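# Two arms fill three boxes with one soap bar each

## Task

Finish with all three boxes upright, each containing precisely one soap bar and closed with its lid; a box that ends up closed may also be empty.

## Robot and tools

Robot: two six-joint arms with parallel grippers, left_arm and right_arm. In the scene frame the origin sits on the table surface halfway between the nominal bases, +x points out over the table, +z is up, and left_arm is on the +y side. Image left and right do not match arm names. Calibrated bases: left_arm at (-0.046, +0.275, 0) m, quat_wxyz (+1.000, 0, 0, +0.012). right_arm at (-0.022, -0.322, 0) m, quat_wxyz (+1.000, 0, 0, -0.026). Each arm reports its end_effector_position (metres) and end_effector_quat_wxyz in its own base frame. That point lies between the finger pads, about 1 cm short of the tips. Fingers point along gripper +z and close along gripper y. Reported hand poses can be a few cm off, more when the arm is stretched. Fixed cameras and the table use the scene frame.

Row layout, shared by execute_actions and move: one flat list of 14 numbers covering both arms, even if only one moves. The first 7 are left_arm, the next 7 right_arm. For each arm the six joint numbers come in this order: wrist pitch (joint4), waist (joint1), wrist roll (joint6), wrist yaw (joint5), elbow (joint3), shoulder (joint2). The seventh is the gripper opening. Result lists by joint use the same order. Joint numbers are scaled offsets in [-1, 1], measured from the Joint targets line as it stands when the action or move begins, not from the previous row. A value of 1.0 equals 1.264 rad waist, 1.32 shoulder, 1.276 elbow, 1.83 wrist pitch, 6.358 wrist yaw, 7.625 wrist roll. Sending the same offset twice moves twice. Sending 0 for an arm's joints just re-commands its current targets. The opening is absolute, not an offset: +1 fully open, -1 closed, and values between are matched to grip_measured. Writing 0 is a real command, so repeat the present value to leave a gripper unchanged.

Joint ranges (rad): waist -2.880 to 2.880, shoulder 0.000 to 3.142, elbow 0.000 to 3.019, wrist pitch -1.693 to 1.571, wrist yaw -1.571 to 1.571, wrist roll -2.094 to 2.094. An action that would push any joint more than 0.084 rad beyond its range is rejected for both arms. The true end may differ by 0.084 rad, and a joint hitting it is clipped, sometimes reported as "joint sent to its limit". Per step each target stays within a lead of the measured angle (waist 0.264, shoulder 0.32, elbow 0.276, wrist pitch 0.33, wrist yaw 0.701, wrist roll 1.97), and targets that would shift the gripper over 110 mm are scaled back, so big motions take several actions.

execute_actions(actions, cameras): actions is a list of actions; each action is a list of up to 15 rows, one per 1/30 s step, and the last row repeats to fill 15 steps. An empty list just reports state. cameras picks images: cam_high, cam_low (896x504), cam_left_wrist, cam_right_wrist (672x504); omit for all, [] for none.

move(target, speed, blend, opening_speed, blocking, cameras): target is one 14-number row or up to 15 rows, every row offset from the same starting Joint targets. All joints travel in sync along a planned path, so hands curve. speed is in rad/s for the joint with farthest to go, 0.01 to 2, default 0.5, one value or one per target. blend (rad) rounds corners at intermediate targets; 0 stops at each. opening_speed (per second on the -1..+1 scale, at least 0.2) ramps the gripper; use a low value when closing on fragile items. Later targets' gripper values are applied only after everything stops there. Paths ignore obstacles and the other arm. blocking=false returns after about 0.5 s while motion continues. The result adds a move: line: done, off_target (resting more than 0.035 rad away), moving, held or fault, plus limits=held and each lagging arm's worst joint. done does not prove no contact.

wait(seconds 0 to 10) lets time pass holding commands. stop brakes a running move. zoom_image(camera, region [x0,y0,x1,y1] in pixels, at most 504x504) enlarges part of the latest image. read_manual gives licence text only. finished_scene(scene) ends the scene irreversibly; report done=true only when the goal truly holds, since a false claim is penalised heavily.

Result lines: Joint positions (rad, then finger gap in m, 0.094 open), Joint velocities ("within noise" when still), Joint targets (base for the next offsets), Tool commands, grip_measured (opening on the command scale; reads a little wide when empty, about 0.064 narrower than a firmly squeezed hard part), grip_effort_nm (negative closing; not a pad force), Joint torques (offset, noisy; items 1 and 5 wrap at ±28 N m), step readings, "joint command not followed" (clearance check altered targets), MOTOR HOT and OVER-TEMPERATURE FAULT.

Cautions: nothing may leave the table. Avoid dropping, releasing moving parts, slamming or hard pressing; faster moves and targets deeper past contact hit harder. Arm-to-arm collisions can fail the scene. To end a push, command targets back beyond the measured positions. Long holds, stretched poses or pushing into unreachable poses heat motors; at 100 °C the arm goes limp for 30 to 60 s. Release by commanding an opening well above grip_measured. Brief external tugs on held parts or loose objects can occur. Simulated time runs while you think.

Each tool is called after "Emit:" by a JSON object that holds its "op" and its "data", one argument or row to a line.

## Session

Emit:
{"op": "execute_actions", "data": {
  "actions": []
}}

Scene clock: 0.00 s.
left_arm: end_effector_position=(+0.5905, -0.2707, +0.2097) grip_measured=+1.000 grip_effort_nm=n/a end_effector_quat_wxyz=(+0.442, -0.131, +0.873, +0.161) | right_arm: end_effector_position=(+0.1384, +0.3040, +0.3106) grip_measured=+1.000 grip_effort_nm=n/a end_effector_quat_wxyz=(+0.083, -0.601, +0.786, +0.123)
Joint names: [wrist pitch, waist, wrist roll, wrist yaw, elbow, shoulder]
Joint positions: left_arm=[-0.693 -0.629 -0.666 -0.848 1.484 1.795 0.094] | right_arm=[-1.458 1.064 -0.221 -0.157 1.194 1.054 0.094]
Joint velocities: within noise
Joint torques (N m): no reading
Motor temperatures (°C): left_arm=[31 32 31 29 29 32 33] | right_arm=[34 34 31 31 34 30 30]
Heat: left arm: hottest gripper 33 °C; right arm: hottest waist 34 °C.
Joint targets: left_arm=[-0.691 -0.629 -0.666 -0.848 1.507 1.800] | right_arm=[-1.457 1.064 -0.221 -0.157 1.218 1.057]
Tool commands: left_gripper/opening=+1.0 right_gripper/opening=+1.0

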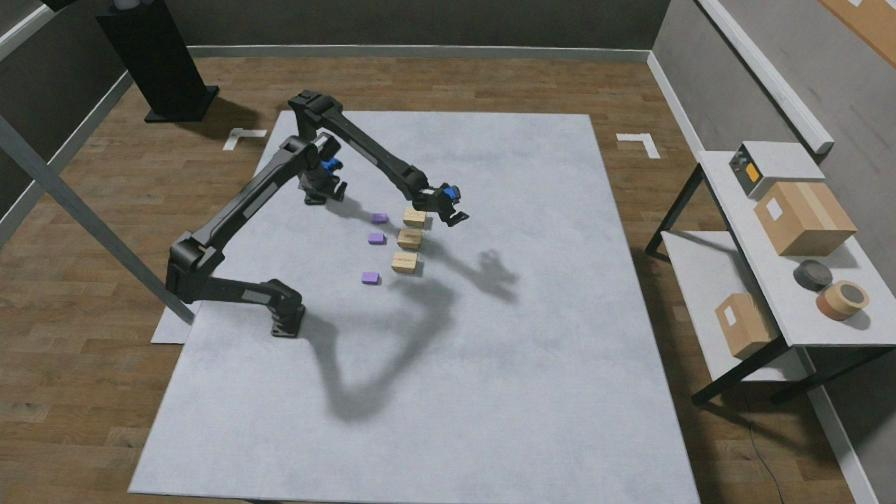

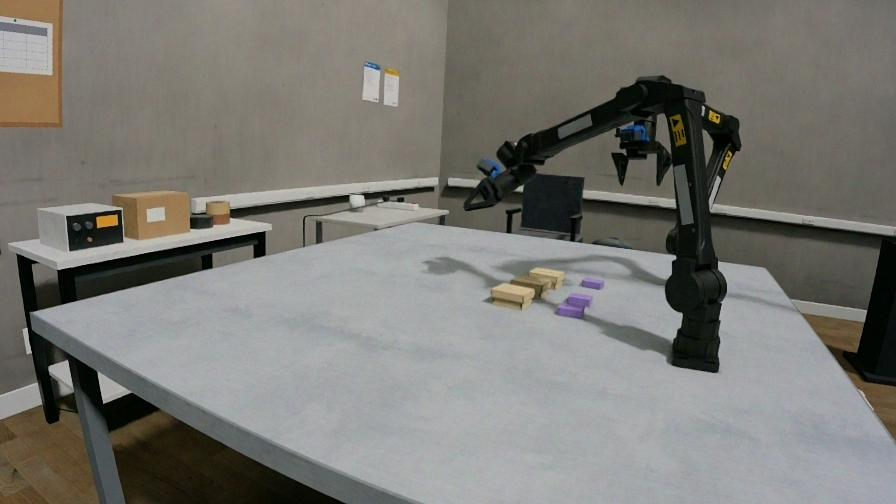

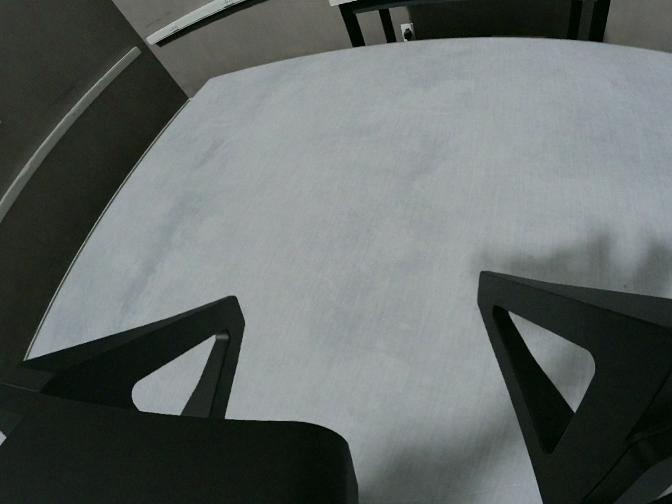

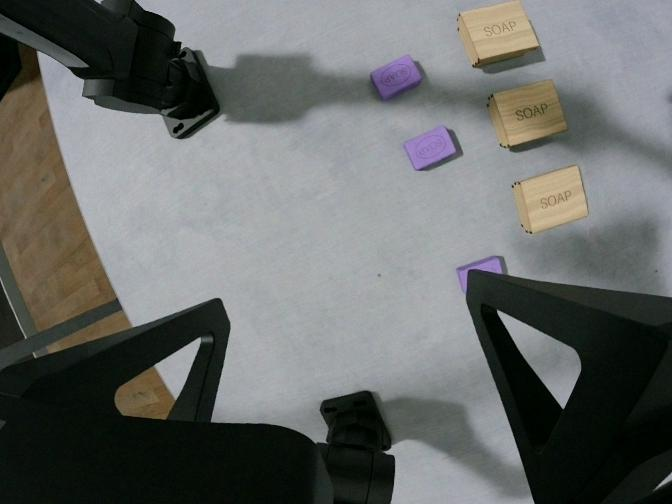

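Emit:
{"op": "zoom_image", "data": {
  "camera": "cam_right_wrist",
  "region": [360, 0, 640, 280]
}}

Emit:
{"op": "zoom_image", "data": {
  "camera": "cam_low",
  "region": [460, 240, 640, 340]
}}

Emit:
{"op": "zoom_image", "data": {
  "camera": "cam_high",
  "region": [320, 180, 470, 300]
}}

Scaled by 1.800 from the camera's 672x504 image, which has a finer 960x720 frame.

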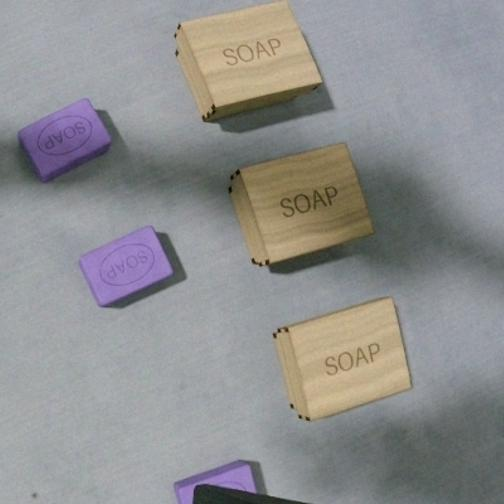

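Scaled by 2.800 from the camera's 896x504 image, which has a finer 1280x720 frame.

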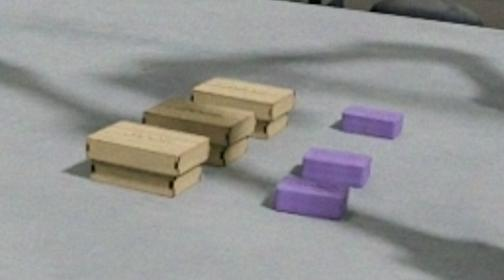

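Scaled by 3.360 from the camera's 896x504 image, which has a finer 1280x720 frame.

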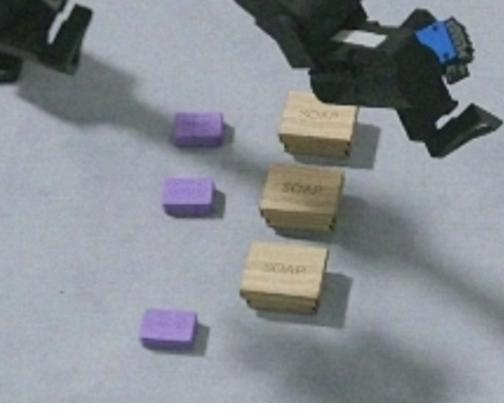

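Emit:
{"op": "move", "data": {
  "target": [0,0.75,0,0,0,0,1,0.033,-0.317,0.126,0.0247,0.12,0.353,1],
  "speed": 1.0
}}

Scene clock: 127.67 s.
left_arm: end_effector_position=(+0.5628, +0.3243, +0.2097) grip_measured=+1.000 grip_effort_nm=-0.002 end_effector_quat_wxyz=(+0.319, -0.517, +0.715, +0.346) | right_arm: end_effector_position=(+0.3411, +0.2675, +0.1914) grip_measured=+1.000 grip_effort_nm=-0.051 end_effector_quat_wxyz=(-0.013, +0.031, +0.999, -0.010)
Joint names: [wrist pitch, waist, wrist roll, wrist yaw, elbow, shoulder]
Joint positions: left_arm=[-0.693 0.324 -0.666 -0.848 1.484 1.795 0.094] | right_arm=[-1.405 0.665 0.727 -0.002 1.312 1.511 0.094]
Joint velocities: within noise
Joint torques (N m): left_arm=[1.98 -1.96 -0.08 -0.53 12.94 -21.01] | right_arm=[0.61 -0.03 0.13 -0.05 14.45 -11.87]
Motor temperatures (°C): left_arm=[30 31 30 29 40 38 31] | right_arm=[34 34 30 31 44 30 30]
Heat: left arm: hottest elbow 40 °C; right arm: hottest elbow 44 °C.
Joint targets: left_arm=[-0.691 0.319 -0.666 -0.848 1.507 1.800] | right_arm=[-1.397 0.664 0.739 -0.001 1.371 1.522]
move: off_target (right_arm); right_arm: the elbow is farthest, 0.059 rad from its target

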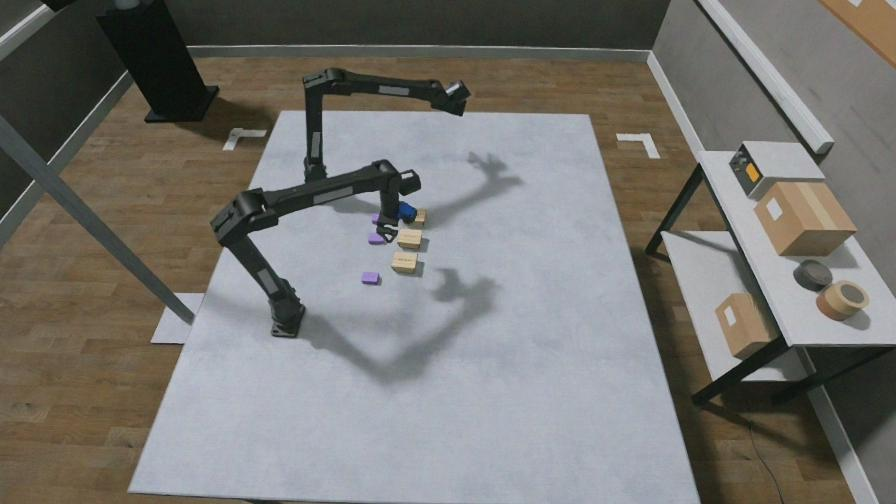

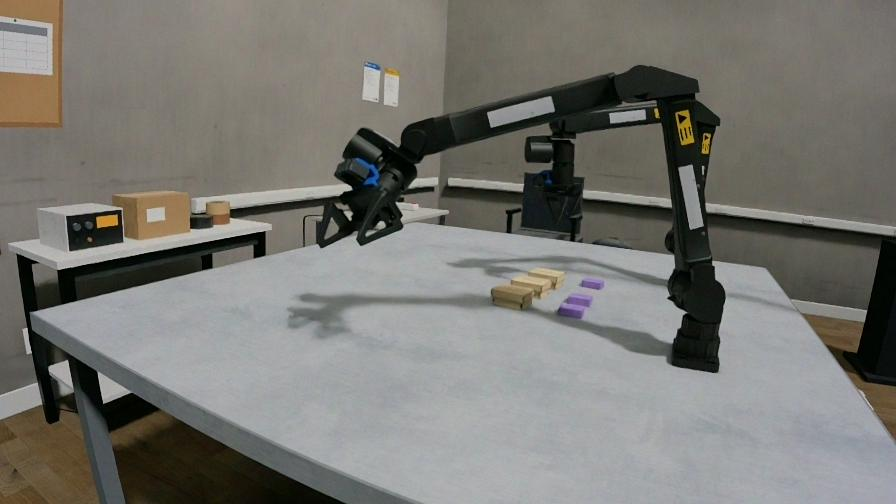

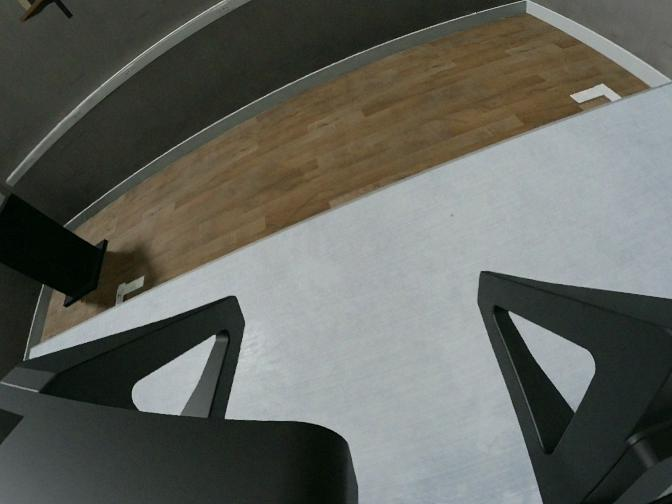

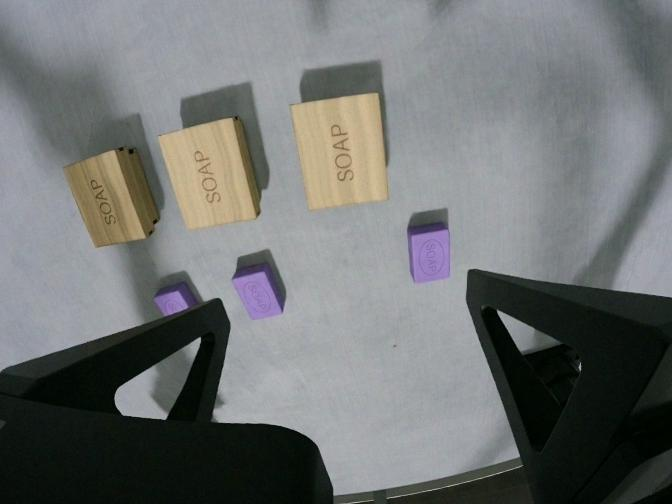

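Emit:
{"op": "move", "data": {
  "target": [0,0,0,0,0.627,-0.38,1,0.126,-0.0554,-0.0096,0,-0.0596,0.097,1],
  "cameras": ["cam_right_wrist"]
}}

Scene clock: 171.73 s.
left_arm: end_effector_position=(+0.3056, +0.2380, +0.8910) grip_measured=+1.000 grip_effort_nm=-0.012 end_effector_quat_wxyz=(+0.766, -0.548, +0.316, +0.114) | right_arm: end_effector_position=(+0.4076, +0.2791, +0.1414) grip_measured=+1.000 grip_effort_nm=-0.056 end_effector_quat_wxyz=(+0.032, +0.038, +0.998, +0.025)
Joint names: [wrist pitch, waist, wrist roll, wrist yaw, elbow, shoulder]
Joint positions: left_arm=[-0.693 0.324 -0.666 -0.848 2.284 1.284 0.094] | right_arm=[-1.175 0.601 0.678 -0.002 1.312 1.627 0.094]
Joint velocities: within noise
Joint torques (N m): left_arm=[2.29 -1.85 -0.01 0.14 9.18 -6.01] | right_arm=[0.88 -0.62 -0.1 -0.05 7.98 -12.75]
Motor temperatures (°C): left_arm=[30 31 30 29 43 38 30] | right_arm=[33 34 29 30 48 31 30]
Heat: left arm: hottest elbow 43 °C; right arm: hottest elbow 48 °C.
Joint targets: left_arm=[-0.691 0.319 -0.666 -0.848 2.307 1.299] | right_arm=[-1.166 0.594 0.666 0.000 1.295 1.650]
move: done
Images, in order (width x height): cam_right_wrist 672x504.

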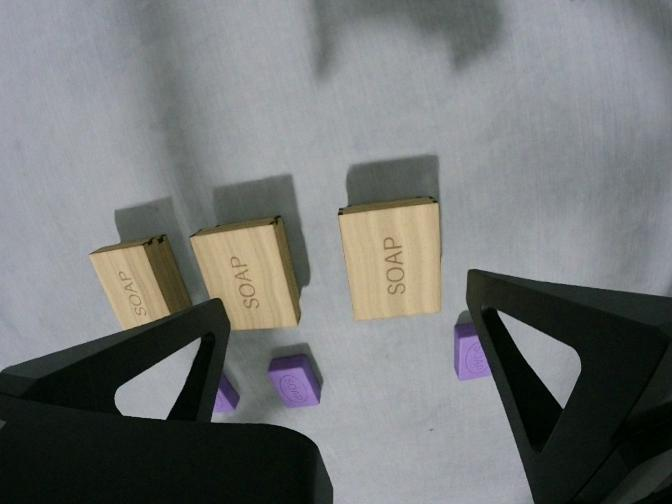

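Emit:
{"op": "move", "data": {
  "target": [0,0,0,0,0,0,1,0.058,-0.0055,0,0,-0.0925,0.0303,1],
  "cameras": ["cam_right_wrist","cam_low"]
}}

Emit:
{"op": "zoom_image", "data": {
  "camera": "cam_low",
  "region": [460, 220, 640, 330]
}}

Scene clock: 215.47 s.
left_arm: end_effector_position=(+0.3056, +0.2380, +0.8910) grip_measured=+1.000 grip_effort_nm=-0.017 end_effector_quat_wxyz=(+0.766, -0.548, +0.316, +0.114) | right_arm: end_effector_position=(+0.3890, +0.2625, +0.0742) grip_measured=+1.000 grip_effort_nm=-0.046 end_effector_quat_wxyz=(+0.004, +0.042, +0.999, +0.004)
Joint names: [wrist pitch, waist, wrist roll, wrist yaw, elbow, shoulder]
Joint positions: left_arm=[-0.693 0.324 -0.666 -0.848 2.284 1.284 0.094] | right_arm=[-1.069 0.594 0.677 -0.002 1.187 1.677 0.094]
Joint velocities: within noise
Joint torques (N m): left_arm=[2.3 -1.96 0 0.13 9.14 -5.95] | right_arm=[0.61 -0.62 -0.09 -0.05 7.83 -13.57]
Motor temperatures (°C): left_arm=[30 31 29 28 43 34 30] | right_arm=[33 34 29 30 43 32 30]
Heat: left arm: hottest elbow 43 °C; right arm: hottest elbow 43 °C.
Joint targets: left_arm=[-0.691 0.319 -0.666 -0.848 2.307 1.299] | right_arm=[-1.060 0.586 0.666 0.000 1.177 1.690]
move: done
Images, in order (width x height): cam_low 896x504, cam_right_wrist 672x504.

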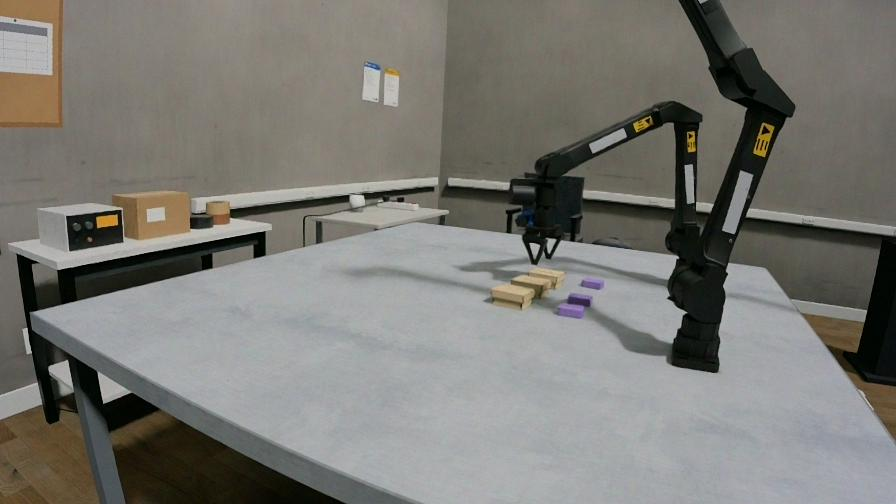

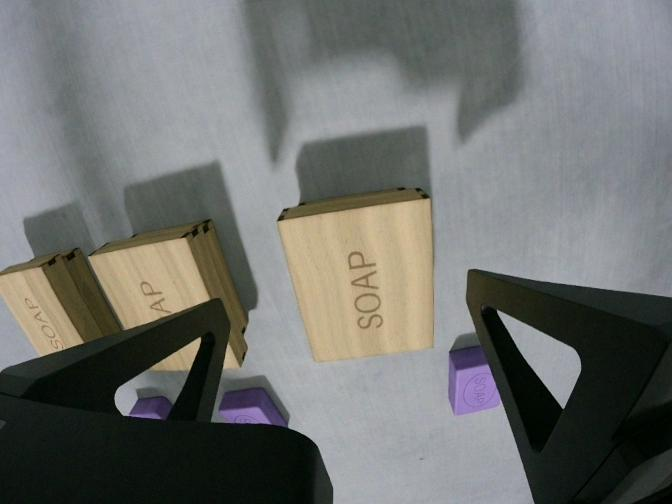

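Scaled by 2.800 from the camera's 896x504 image, which has a finer 1280x720 frame.

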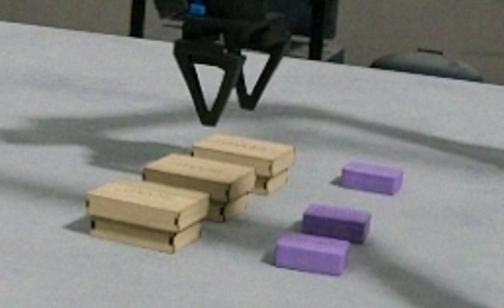

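Emit:
{"op": "move", "data": {
  "target": [0,0,0,0,0,0,1,0.036,-0.0071,0,0,-0.0243,0.0356,0.95],
  "speed": 0.2,
  "cameras": ["cam_right_wrist","cam_low"]
}}

Emit:
{"op": "zoom_image", "data": {
  "camera": "cam_low",
  "region": [460, 220, 640, 330]
}}

Scene clock: 239.10 s.
left_arm: end_effector_position=(+0.3056, +0.2380, +0.8910) grip_measured=+1.000 grip_effort_nm=-0.017 end_effector_quat_wxyz=(+0.766, -0.548, +0.316, +0.114) | right_arm: end_effector_position=(+0.3917, +0.2593, +0.0461) grip_measured=+0.952 grip_effort_nm=-0.125 end_effector_quat_wxyz=(+0.002, +0.046, +0.999, +0.003)
Joint names: [wrist pitch, waist, wrist roll, wrist yaw, elbow, shoulder]
Joint positions: left_arm=[-0.693 0.324 -0.666 -0.848 2.284 1.284 0.094] | right_arm=[-1.003 0.585 0.677 -0.002 1.157 1.718 0.092]
Joint velocities: within noise
Joint torques (N m): left_arm=[2.3 -1.96 -0.01 0.14 9.16 -5.89] | right_arm=[0.76 -0.62 -0.09 -0.05 7.34 -12.98]
Motor temperatures (°C): left_arm=[30 31 29 28 42 34 30] | right_arm=[33 34 29 30 42 33 30]
Heat: left arm: hottest elbow 42 °C; right arm: hottest elbow 42 °C.
Joint targets: left_arm=[-0.691 0.319 -0.666 -0.848 2.307 1.299] | right_arm=[-0.994 0.577 0.666 0.000 1.145 1.737]
move: done
Images, in order (width x height): cam_low 896x504, cam_right_wrist 672x504.

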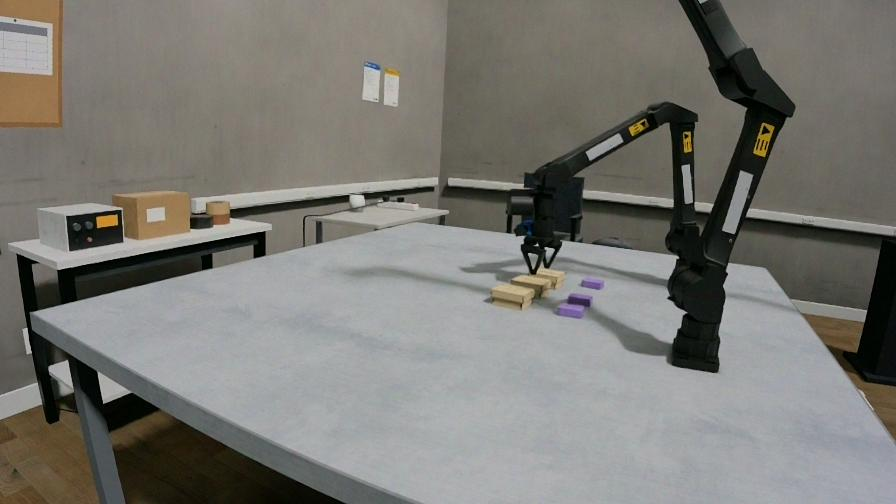

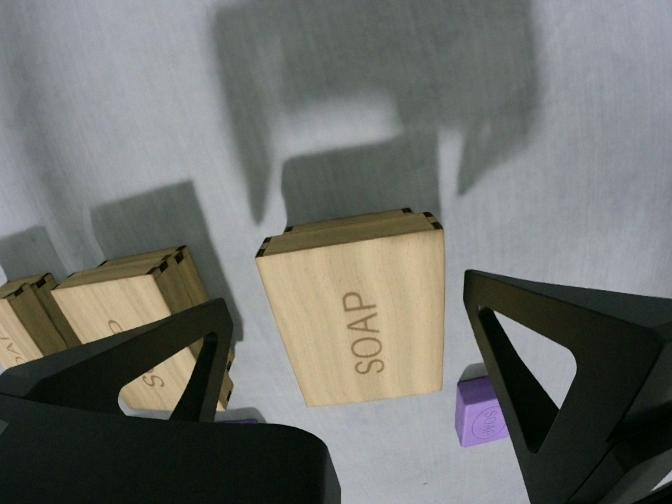

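Scaled by 2.800 from the camera's 896x504 image, which has a finer 1280x720 frame.

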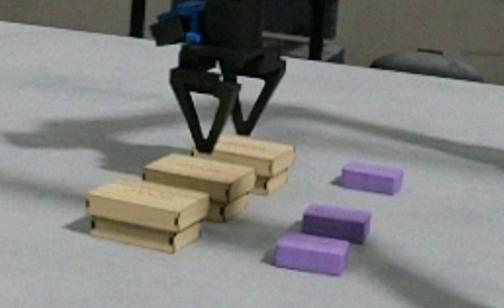

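Emit:
{"op": "move", "data": {
  "target": [0,0,0,0,0,0,1,0.017,0.01,0,0,-0.0245,0.006,0.95],
  "speed": 0.2,
  "cameras": ["cam_right_wrist","cam_low"]
}}

Emit:
{"op": "zoom_image", "data": {
  "camera": "cam_low",
  "region": [490, 240, 590, 310]
}}

Scene clock: 255.50 s.
left_arm: end_effector_position=(+0.3056, +0.2380, +0.8910) grip_measured=+1.000 grip_effort_nm=-0.012 end_effector_quat_wxyz=(+0.766, -0.548, +0.316, +0.114) | right_arm: end_effector_position=(+0.3868, +0.2561, +0.0356) grip_measured=+0.952 grip_effort_nm=-0.129 end_effector_quat_wxyz=(+0.002, +0.046, +0.999, +0.003)
Joint names: [wrist pitch, waist, wrist roll, wrist yaw, elbow, shoulder]
Joint positions: left_arm=[-0.693 0.324 -0.666 -0.848 2.284 1.284 0.094] | right_arm=[-0.972 0.585 0.677 -0.002 1.128 1.721 0.092]
Joint velocities: within noise
Joint torques (N m): left_arm=[2.29 -1.9 -0.01 0.13 9.16 -5.95] | right_arm=[0.73 0.56 -0.09 -0.05 6.97 -12.57]
Motor temperatures (°C): left_arm=[29 31 29 28 42 33 30] | right_arm=[33 34 29 30 42 33 30]
Heat: left arm: hottest elbow 42 °C; right arm: hottest elbow 42 °C.
Joint targets: left_arm=[-0.691 0.319 -0.666 -0.848 2.307 1.299] | right_arm=[-0.963 0.590 0.666 0.000 1.114 1.745]
move: done
Images, in order (width x height): cam_low 896x504, cam_right_wrist 672x504.

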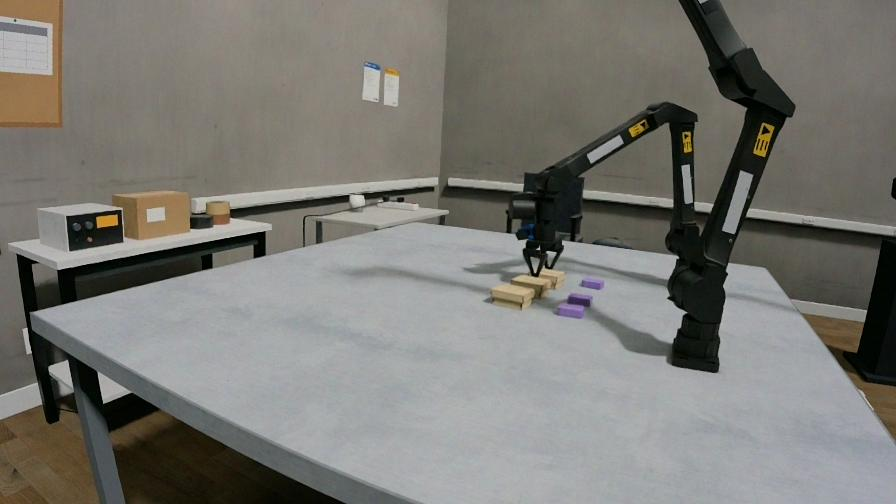

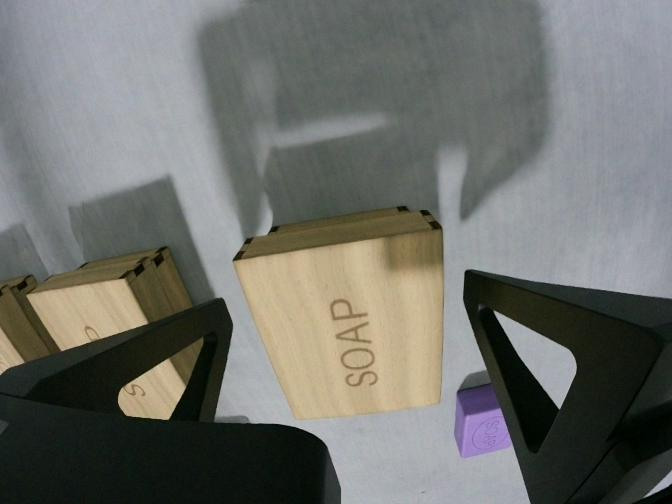

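Scaled by 5.040 from the camera's 896x504 image, which has a finer 1280x720 frame.

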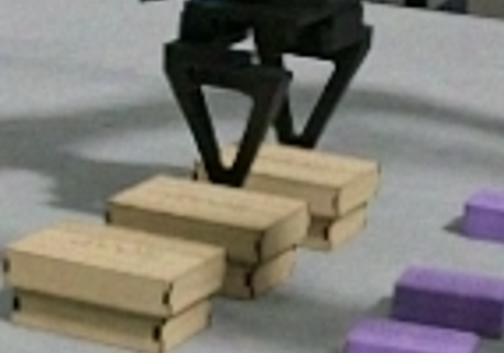

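Emit:
{"op": "move", "data": {
  "target": [0,0,0,0,0,0,1,0.009,0,0,0,-0.003,0.0165,0.95],
  "speed": 0.2,
  "cameras": ["cam_right_wrist","cam_low"]
}}

Emit:
{"op": "zoom_image", "data": {
  "camera": "cam_low",
  "region": [490, 240, 590, 310]
}}

Scene clock: 280.43 s.
left_arm: end_effector_position=(+0.3056, +0.2380, +0.8910) grip_measured=+1.000 grip_effort_nm=-0.012 end_effector_quat_wxyz=(+0.766, -0.548, +0.316, +0.114) | right_arm: end_effector_position=(+0.3868, +0.2561, +0.0245) grip_measured=+0.952 grip_effort_nm=-0.120 end_effector_quat_wxyz=(-0.002, +0.046, +0.999, +0.000)
Joint names: [wrist pitch, waist, wrist roll, wrist yaw, elbow, shoulder]
Joint positions: left_arm=[-0.693 0.324 -0.666 -0.848 2.284 1.284 0.094] | right_arm=[-0.955 0.585 0.677 -0.002 1.124 1.743 0.092]
Joint velocities: within noise
Joint torques (N m): left_arm=[2.3 -1.9 -0.01 0.13 9.16 -5.89] | right_arm=[0.7 0.56 -0.09 -0.05 6.83 -12.81]
Motor temperatures (°C): left_arm=[29 31 29 28 42 33 30] | right_arm=[33 34 29 30 41 32 30]
Heat: left arm: hottest elbow 42 °C; right arm: hottest elbow 41 °C.
Joint targets: left_arm=[-0.691 0.319 -0.666 -0.848 2.307 1.299] | right_arm=[-0.947 0.590 0.666 0.000 1.110 1.767]
move: done
Images, in order (width x height): cam_low 896x504, cam_right_wrist 672x504.

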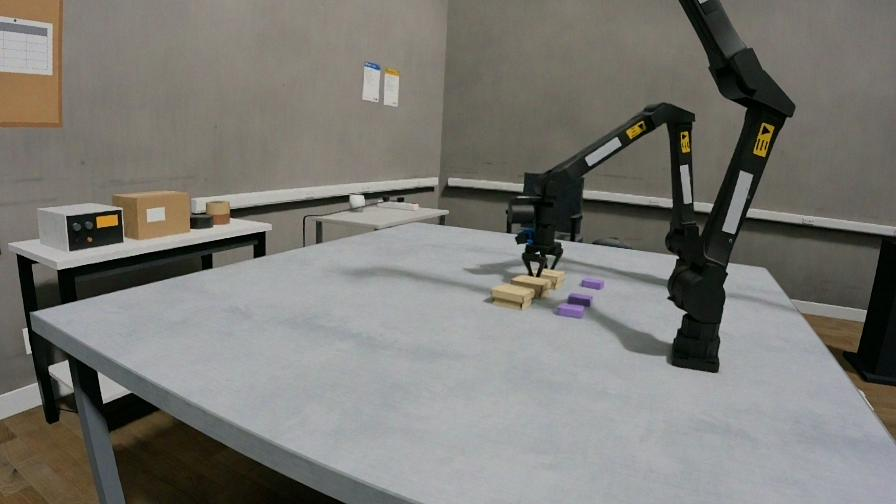

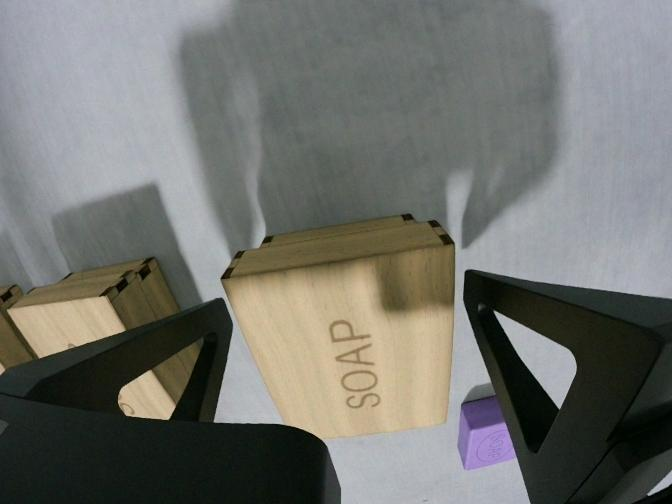

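Scaled by 5.040 from the camera's 896x504 image, which has a finer 1280x720 frame.

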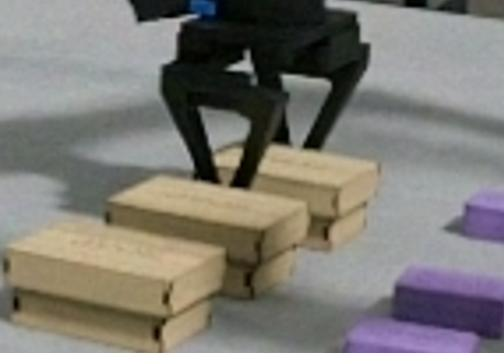

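Emit:
{"op": "move", "data": {
  "target": [0,0,0,0,0,0,1,0,0,0,0,0,0,0.35],
  "opening_speed": 0.4,
  "cameras": ["cam_right_wrist"]
}}

Scene clock: 290.90 s.
left_arm: end_effector_position=(+0.3056, +0.2380, +0.8910) grip_measured=+1.000 grip_effort_nm=-0.012 end_effector_quat_wxyz=(+0.766, -0.548, +0.316, +0.114) | right_arm: end_effector_position=(+0.3869, +0.2560, +0.0245) grip_measured=+0.383 grip_effort_nm=-0.984 end_effector_quat_wxyz=(-0.002, +0.046, +0.999, -0.001)
Joint names: [wrist pitch, waist, wrist roll, wrist yaw, elbow, shoulder]
Joint positions: left_arm=[-0.693 0.324 -0.666 -0.848 2.284 1.284 0.094] | right_arm=[-0.955 0.585 0.677 -0.001 1.124 1.743 0.065]
Joint velocities: within noise
Joint torques (N m): left_arm=[2.3 -1.9 -0.01 0.13 9.16 -5.83] | right_arm=[0.69 0.56 -0.08 -0.09 6.83 -12.81]
Motor temperatures (°C): left_arm=[29 31 29 28 42 33 30] | right_arm=[33 34 29 30 41 33 30]
Heat: left arm: hottest elbow 42 °C; right arm: hottest elbow 41 °C.
Joint targets: left_arm=[-0.691 0.319 -0.666 -0.848 2.307 1.299] | right_arm=[-0.947 0.590 0.666 0.000 1.110 1.767]
move: done
Images, in order (width x height): cam_right_wrist 672x504.

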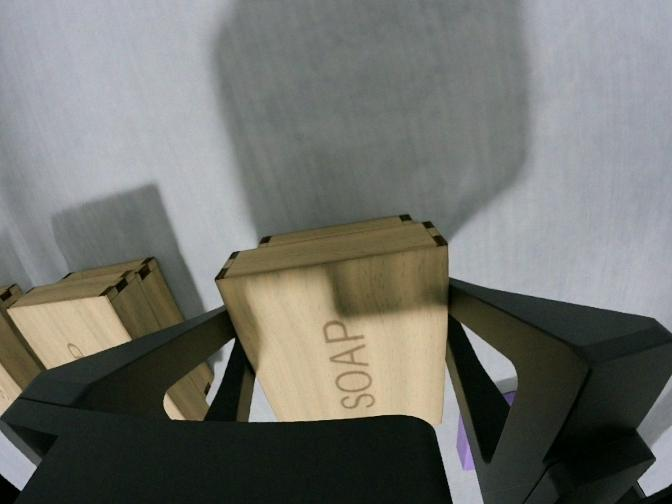

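Emit:
{"op": "move", "data": {
  "target": [0,0,0,0,0,0,1,-0.138,-0.003,0,0,0.149,-0.104,0.35],
  "speed": 0.2
}}

Emit:
{"op": "zoom_image", "data": {
  "camera": "cam_low",
  "region": [480, 200, 620, 320]
}}

Emit:
{"op": "zoom_image", "data": {
  "camera": "cam_high",
  "region": [340, 180, 460, 300]
}}

Scene clock: 305.53 s.
left_arm: end_effector_position=(+0.3056, +0.2380, +0.8910) grip_measured=+1.000 grip_effort_nm=-0.012 end_effector_quat_wxyz=(+0.766, -0.548, +0.316, +0.114) | right_arm: end_effector_position=(+0.3880, +0.2567, +0.1117) grip_measured=+0.379 grip_effort_nm=-1.077 end_effector_quat_wxyz=(-0.006, +0.046, +0.999, -0.003)
Joint names: [wrist pitch, waist, wrist roll, wrist yaw, elbow, shoulder]
Joint positions: left_arm=[-0.693 0.324 -0.666 -0.848 2.284 1.284 0.094] | right_arm=[-1.191 0.585 0.676 -0.001 1.247 1.639 0.065]
Joint velocities: within noise
Joint torques (N m): left_arm=[2.3 -1.9 -0.01 0.13 9.16 -5.95] | right_arm=[-0.01 0.21 -0.08 -0.09 13.57 -14.86]
Motor temperatures (°C): left_arm=[29 31 29 28 41 32 30] | right_arm=[33 34 29 30 41 33 31]
Heat: left arm: hottest elbow 41 °C; right arm: hottest elbow 41 °C.
Joint targets: left_arm=[-0.691 0.319 -0.666 -0.848 2.307 1.299] | right_arm=[-1.199 0.586 0.666 0.000 1.301 1.630]
move: off_target (right_arm); right_arm: the elbow is farthest, 0.053 rad from its target

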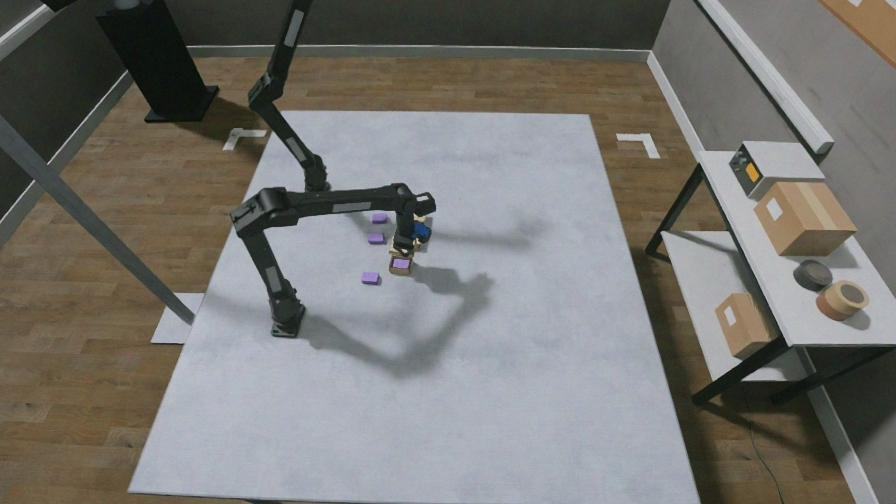

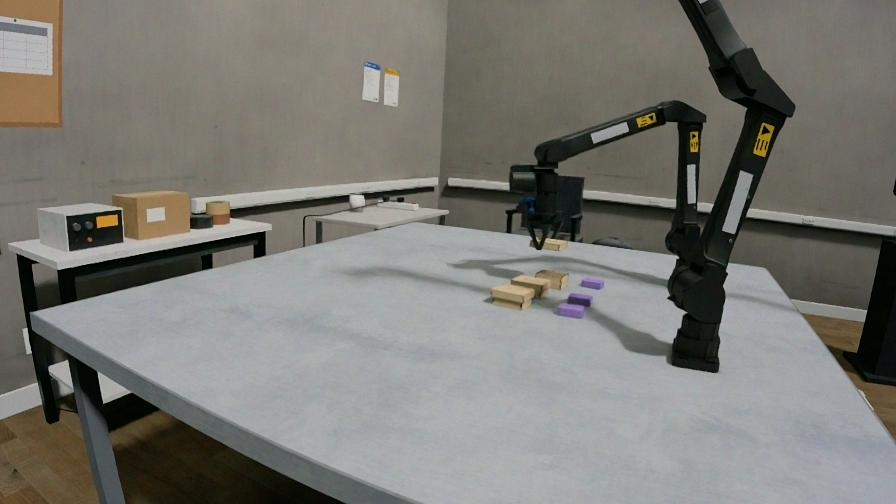

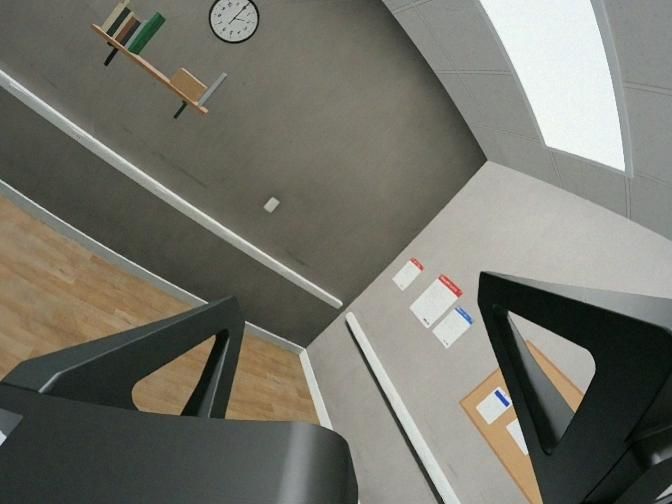

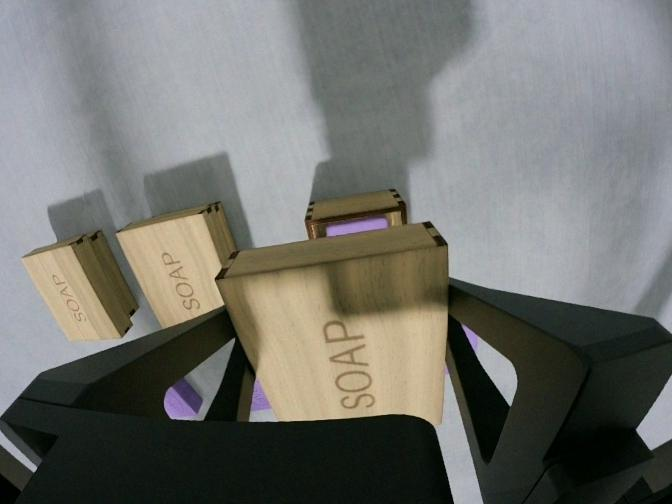

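Scaled by 3.600 from the camera's 896x504 image, which has a finer 1280x720 frame.

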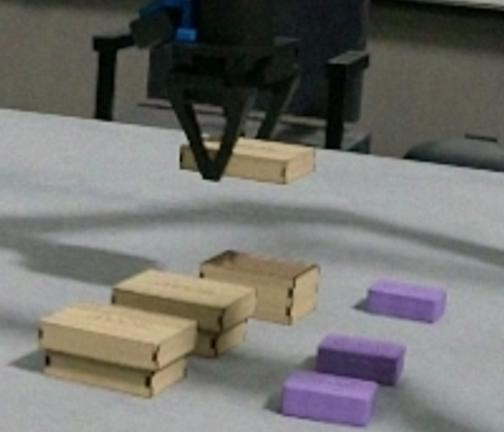

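Scaled by 4.200 from the camera's 896x504 image, which has a finer 1280x720 frame.

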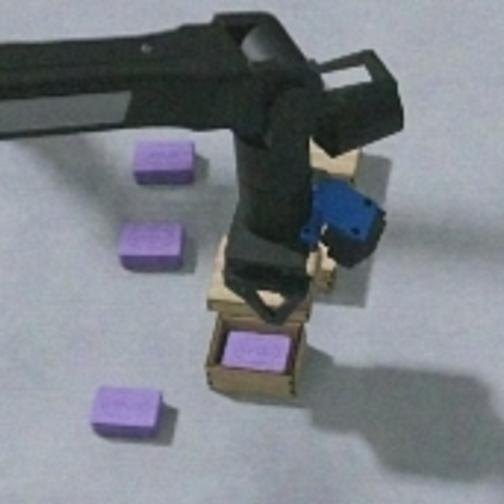

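Emit:
{"op": "move", "data": {
  "target": [0,0,0,0,0,0,1,0.093,0.002,0,0,-0.099,0.0725,0.35],
  "speed": 0.2
}}

Emit:
{"op": "zoom_image", "data": {
  "camera": "cam_low",
  "region": [480, 200, 620, 320]
}}

Emit:
{"op": "zoom_image", "data": {
  "camera": "cam_high",
  "region": [340, 180, 460, 300]
}}

Scene clock: 326.17 s.
left_arm: end_effector_position=(+0.3056, +0.2380, +0.8910) grip_measured=+1.000 grip_effort_nm=-0.012 end_effector_quat_wxyz=(+0.766, -0.548, +0.316, +0.114) | right_arm: end_effector_position=(+0.3957, +0.2618, +0.0600) grip_measured=+0.379 grip_effort_nm=-1.082 end_effector_quat_wxyz=(+0.004, +0.046, +0.999, +0.004)
Joint names: [wrist pitch, waist, wrist roll, wrist yaw, elbow, shoulder]
Joint positions: left_arm=[-0.693 0.324 -0.666 -0.848 2.284 1.284 0.094] | right_arm=[-1.038 0.585 0.676 -0.001 1.185 1.708 0.065]
Joint velocities: within noise
Joint torques (N m): left_arm=[2.3 -1.96 -0.01 0.13 9.16 -5.95] | right_arm=[0.85 0.44 -0.08 -0.09 7.58 -13.27]
Motor temperatures (°C): left_arm=[29 31 29 28 41 32 30] | right_arm=[33 34 29 30 47 34 31]
Heat: left arm: hottest elbow 41 °C; right arm: hottest elbow 47 °C.
Joint targets: left_arm=[-0.691 0.319 -0.666 -0.848 2.307 1.299] | right_arm=[-1.029 0.589 0.666 0.000 1.174 1.725]
move: done

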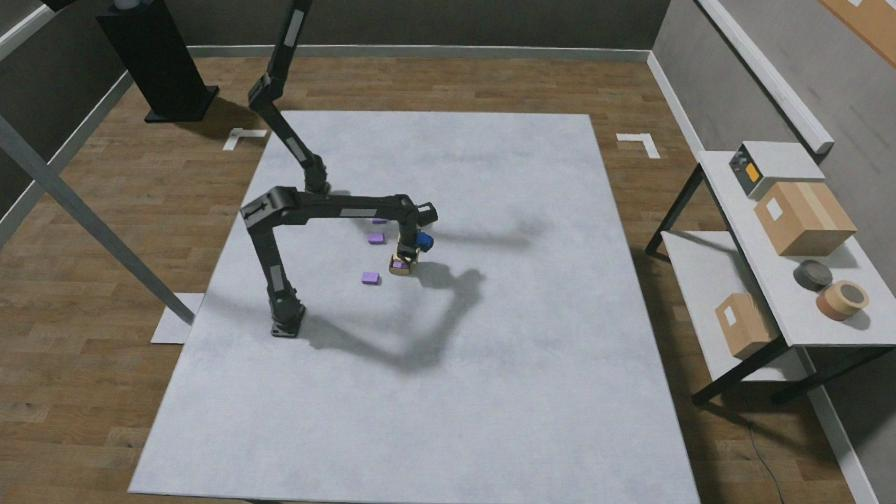

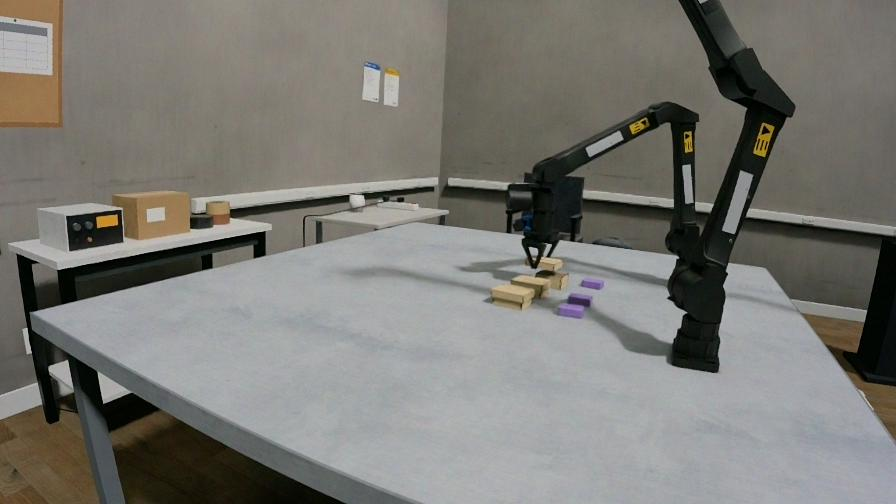

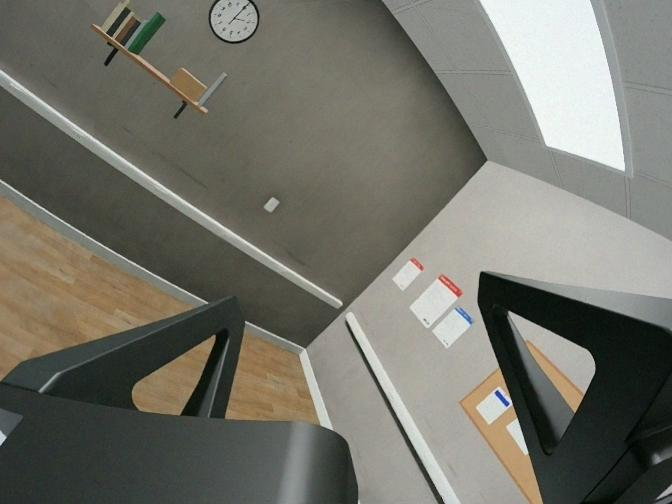

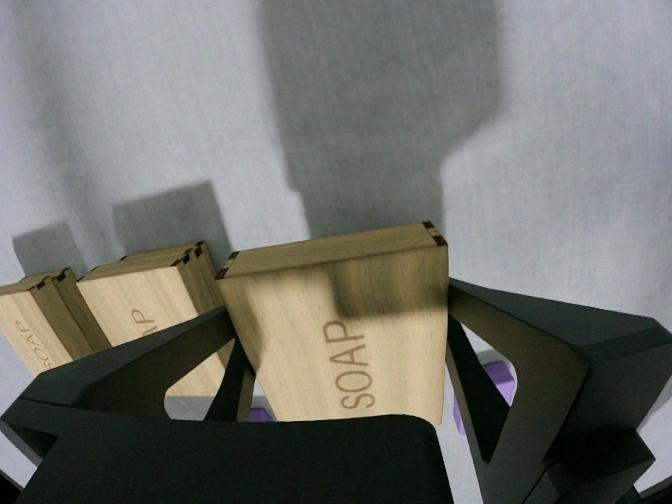

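Scaled by 3.600 from the camera's 896x504 image, which has a finer 1280x720 frame.

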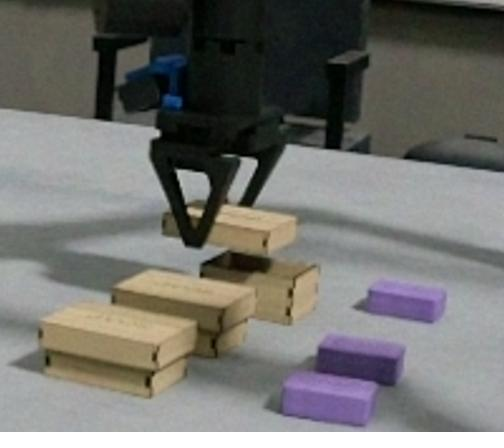

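Scaled by 4.200 from the camera's 896x504 image, which has a finer 1280x720 frame.

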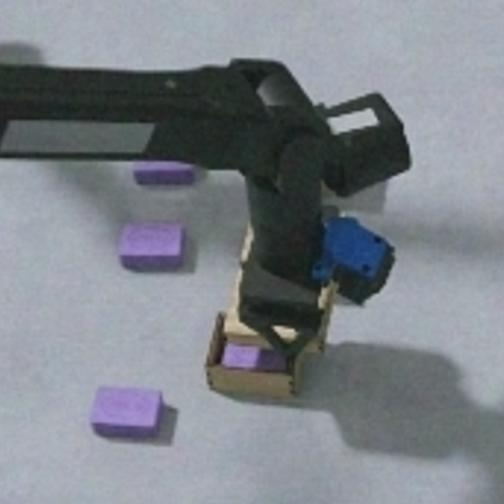

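Emit:
{"op": "move", "data": {
  "target": [0,0,0,0,0,0,1,0.0117,0,0,0,-0.029,-0.004,0.35],
  "speed": 0.1,
  "cameras": ["cam_low"]
}}

Emit:
{"op": "zoom_image", "data": {
  "camera": "cam_low",
  "region": [480, 200, 620, 320]
}}

Scene clock: 345.67 s.
left_arm: end_effector_position=(+0.3056, +0.2380, +0.8910) grip_measured=+1.000 grip_effort_nm=-0.012 end_effector_quat_wxyz=(+0.766, -0.548, +0.316, +0.114) | right_arm: end_effector_position=(+0.3873, +0.2562, +0.0486) grip_measured=+0.379 grip_effort_nm=-1.072 end_effector_quat_wxyz=(-0.001, +0.046, +0.999, +0.000)
Joint names: [wrist pitch, waist, wrist roll, wrist yaw, elbow, shoulder]
Joint positions: left_arm=[-0.693 0.324 -0.666 -0.848 2.284 1.284 0.094] | right_arm=[-1.016 0.585 0.676 -0.001 1.151 1.708 0.065]
Joint velocities: within noise
Joint torques (N m): left_arm=[2.3 -1.9 -0.01 0.13 9.16 -5.95] | right_arm=[0.7 0.44 -0.08 -0.09 7.19 -13.51]
Motor temperatures (°C): left_arm=[29 31 29 28 41 32 29] | right_arm=[33 34 29 30 44 33 31]
Heat: left arm: hottest elbow 41 °C; right arm: hottest elbow 44 °C.
Joint targets: left_arm=[-0.691 0.319 -0.666 -0.848 2.307 1.299] | right_arm=[-1.007 0.589 0.666 0.000 1.137 1.720]
move: done
Images, in order (width x height): cam_low 896x504.

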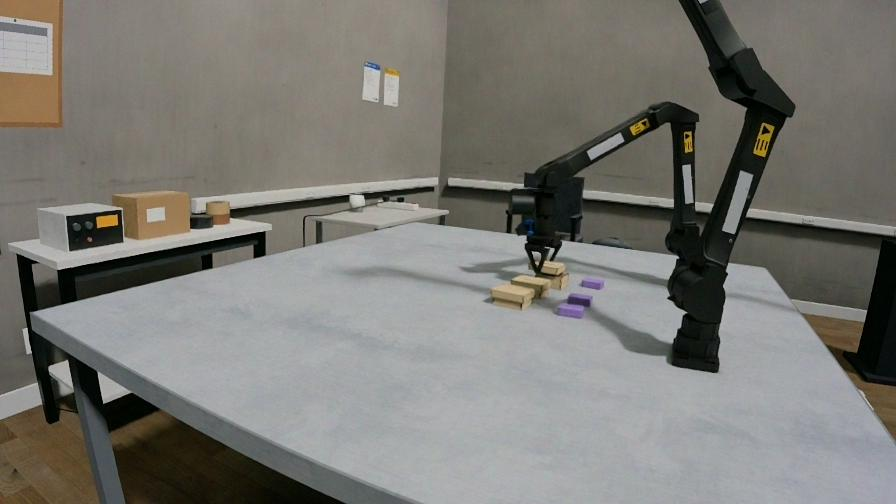

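Scaled by 3.600 from the camera's 896x504 image, which has a finer 1280x720 frame.

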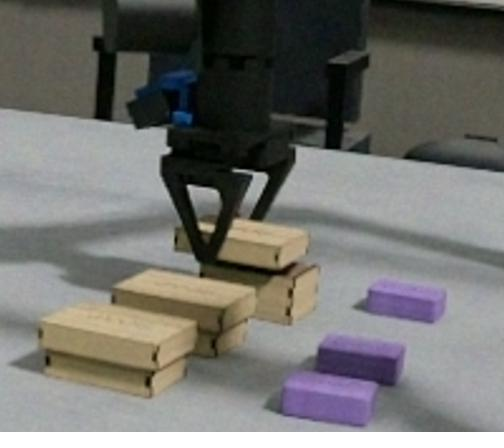

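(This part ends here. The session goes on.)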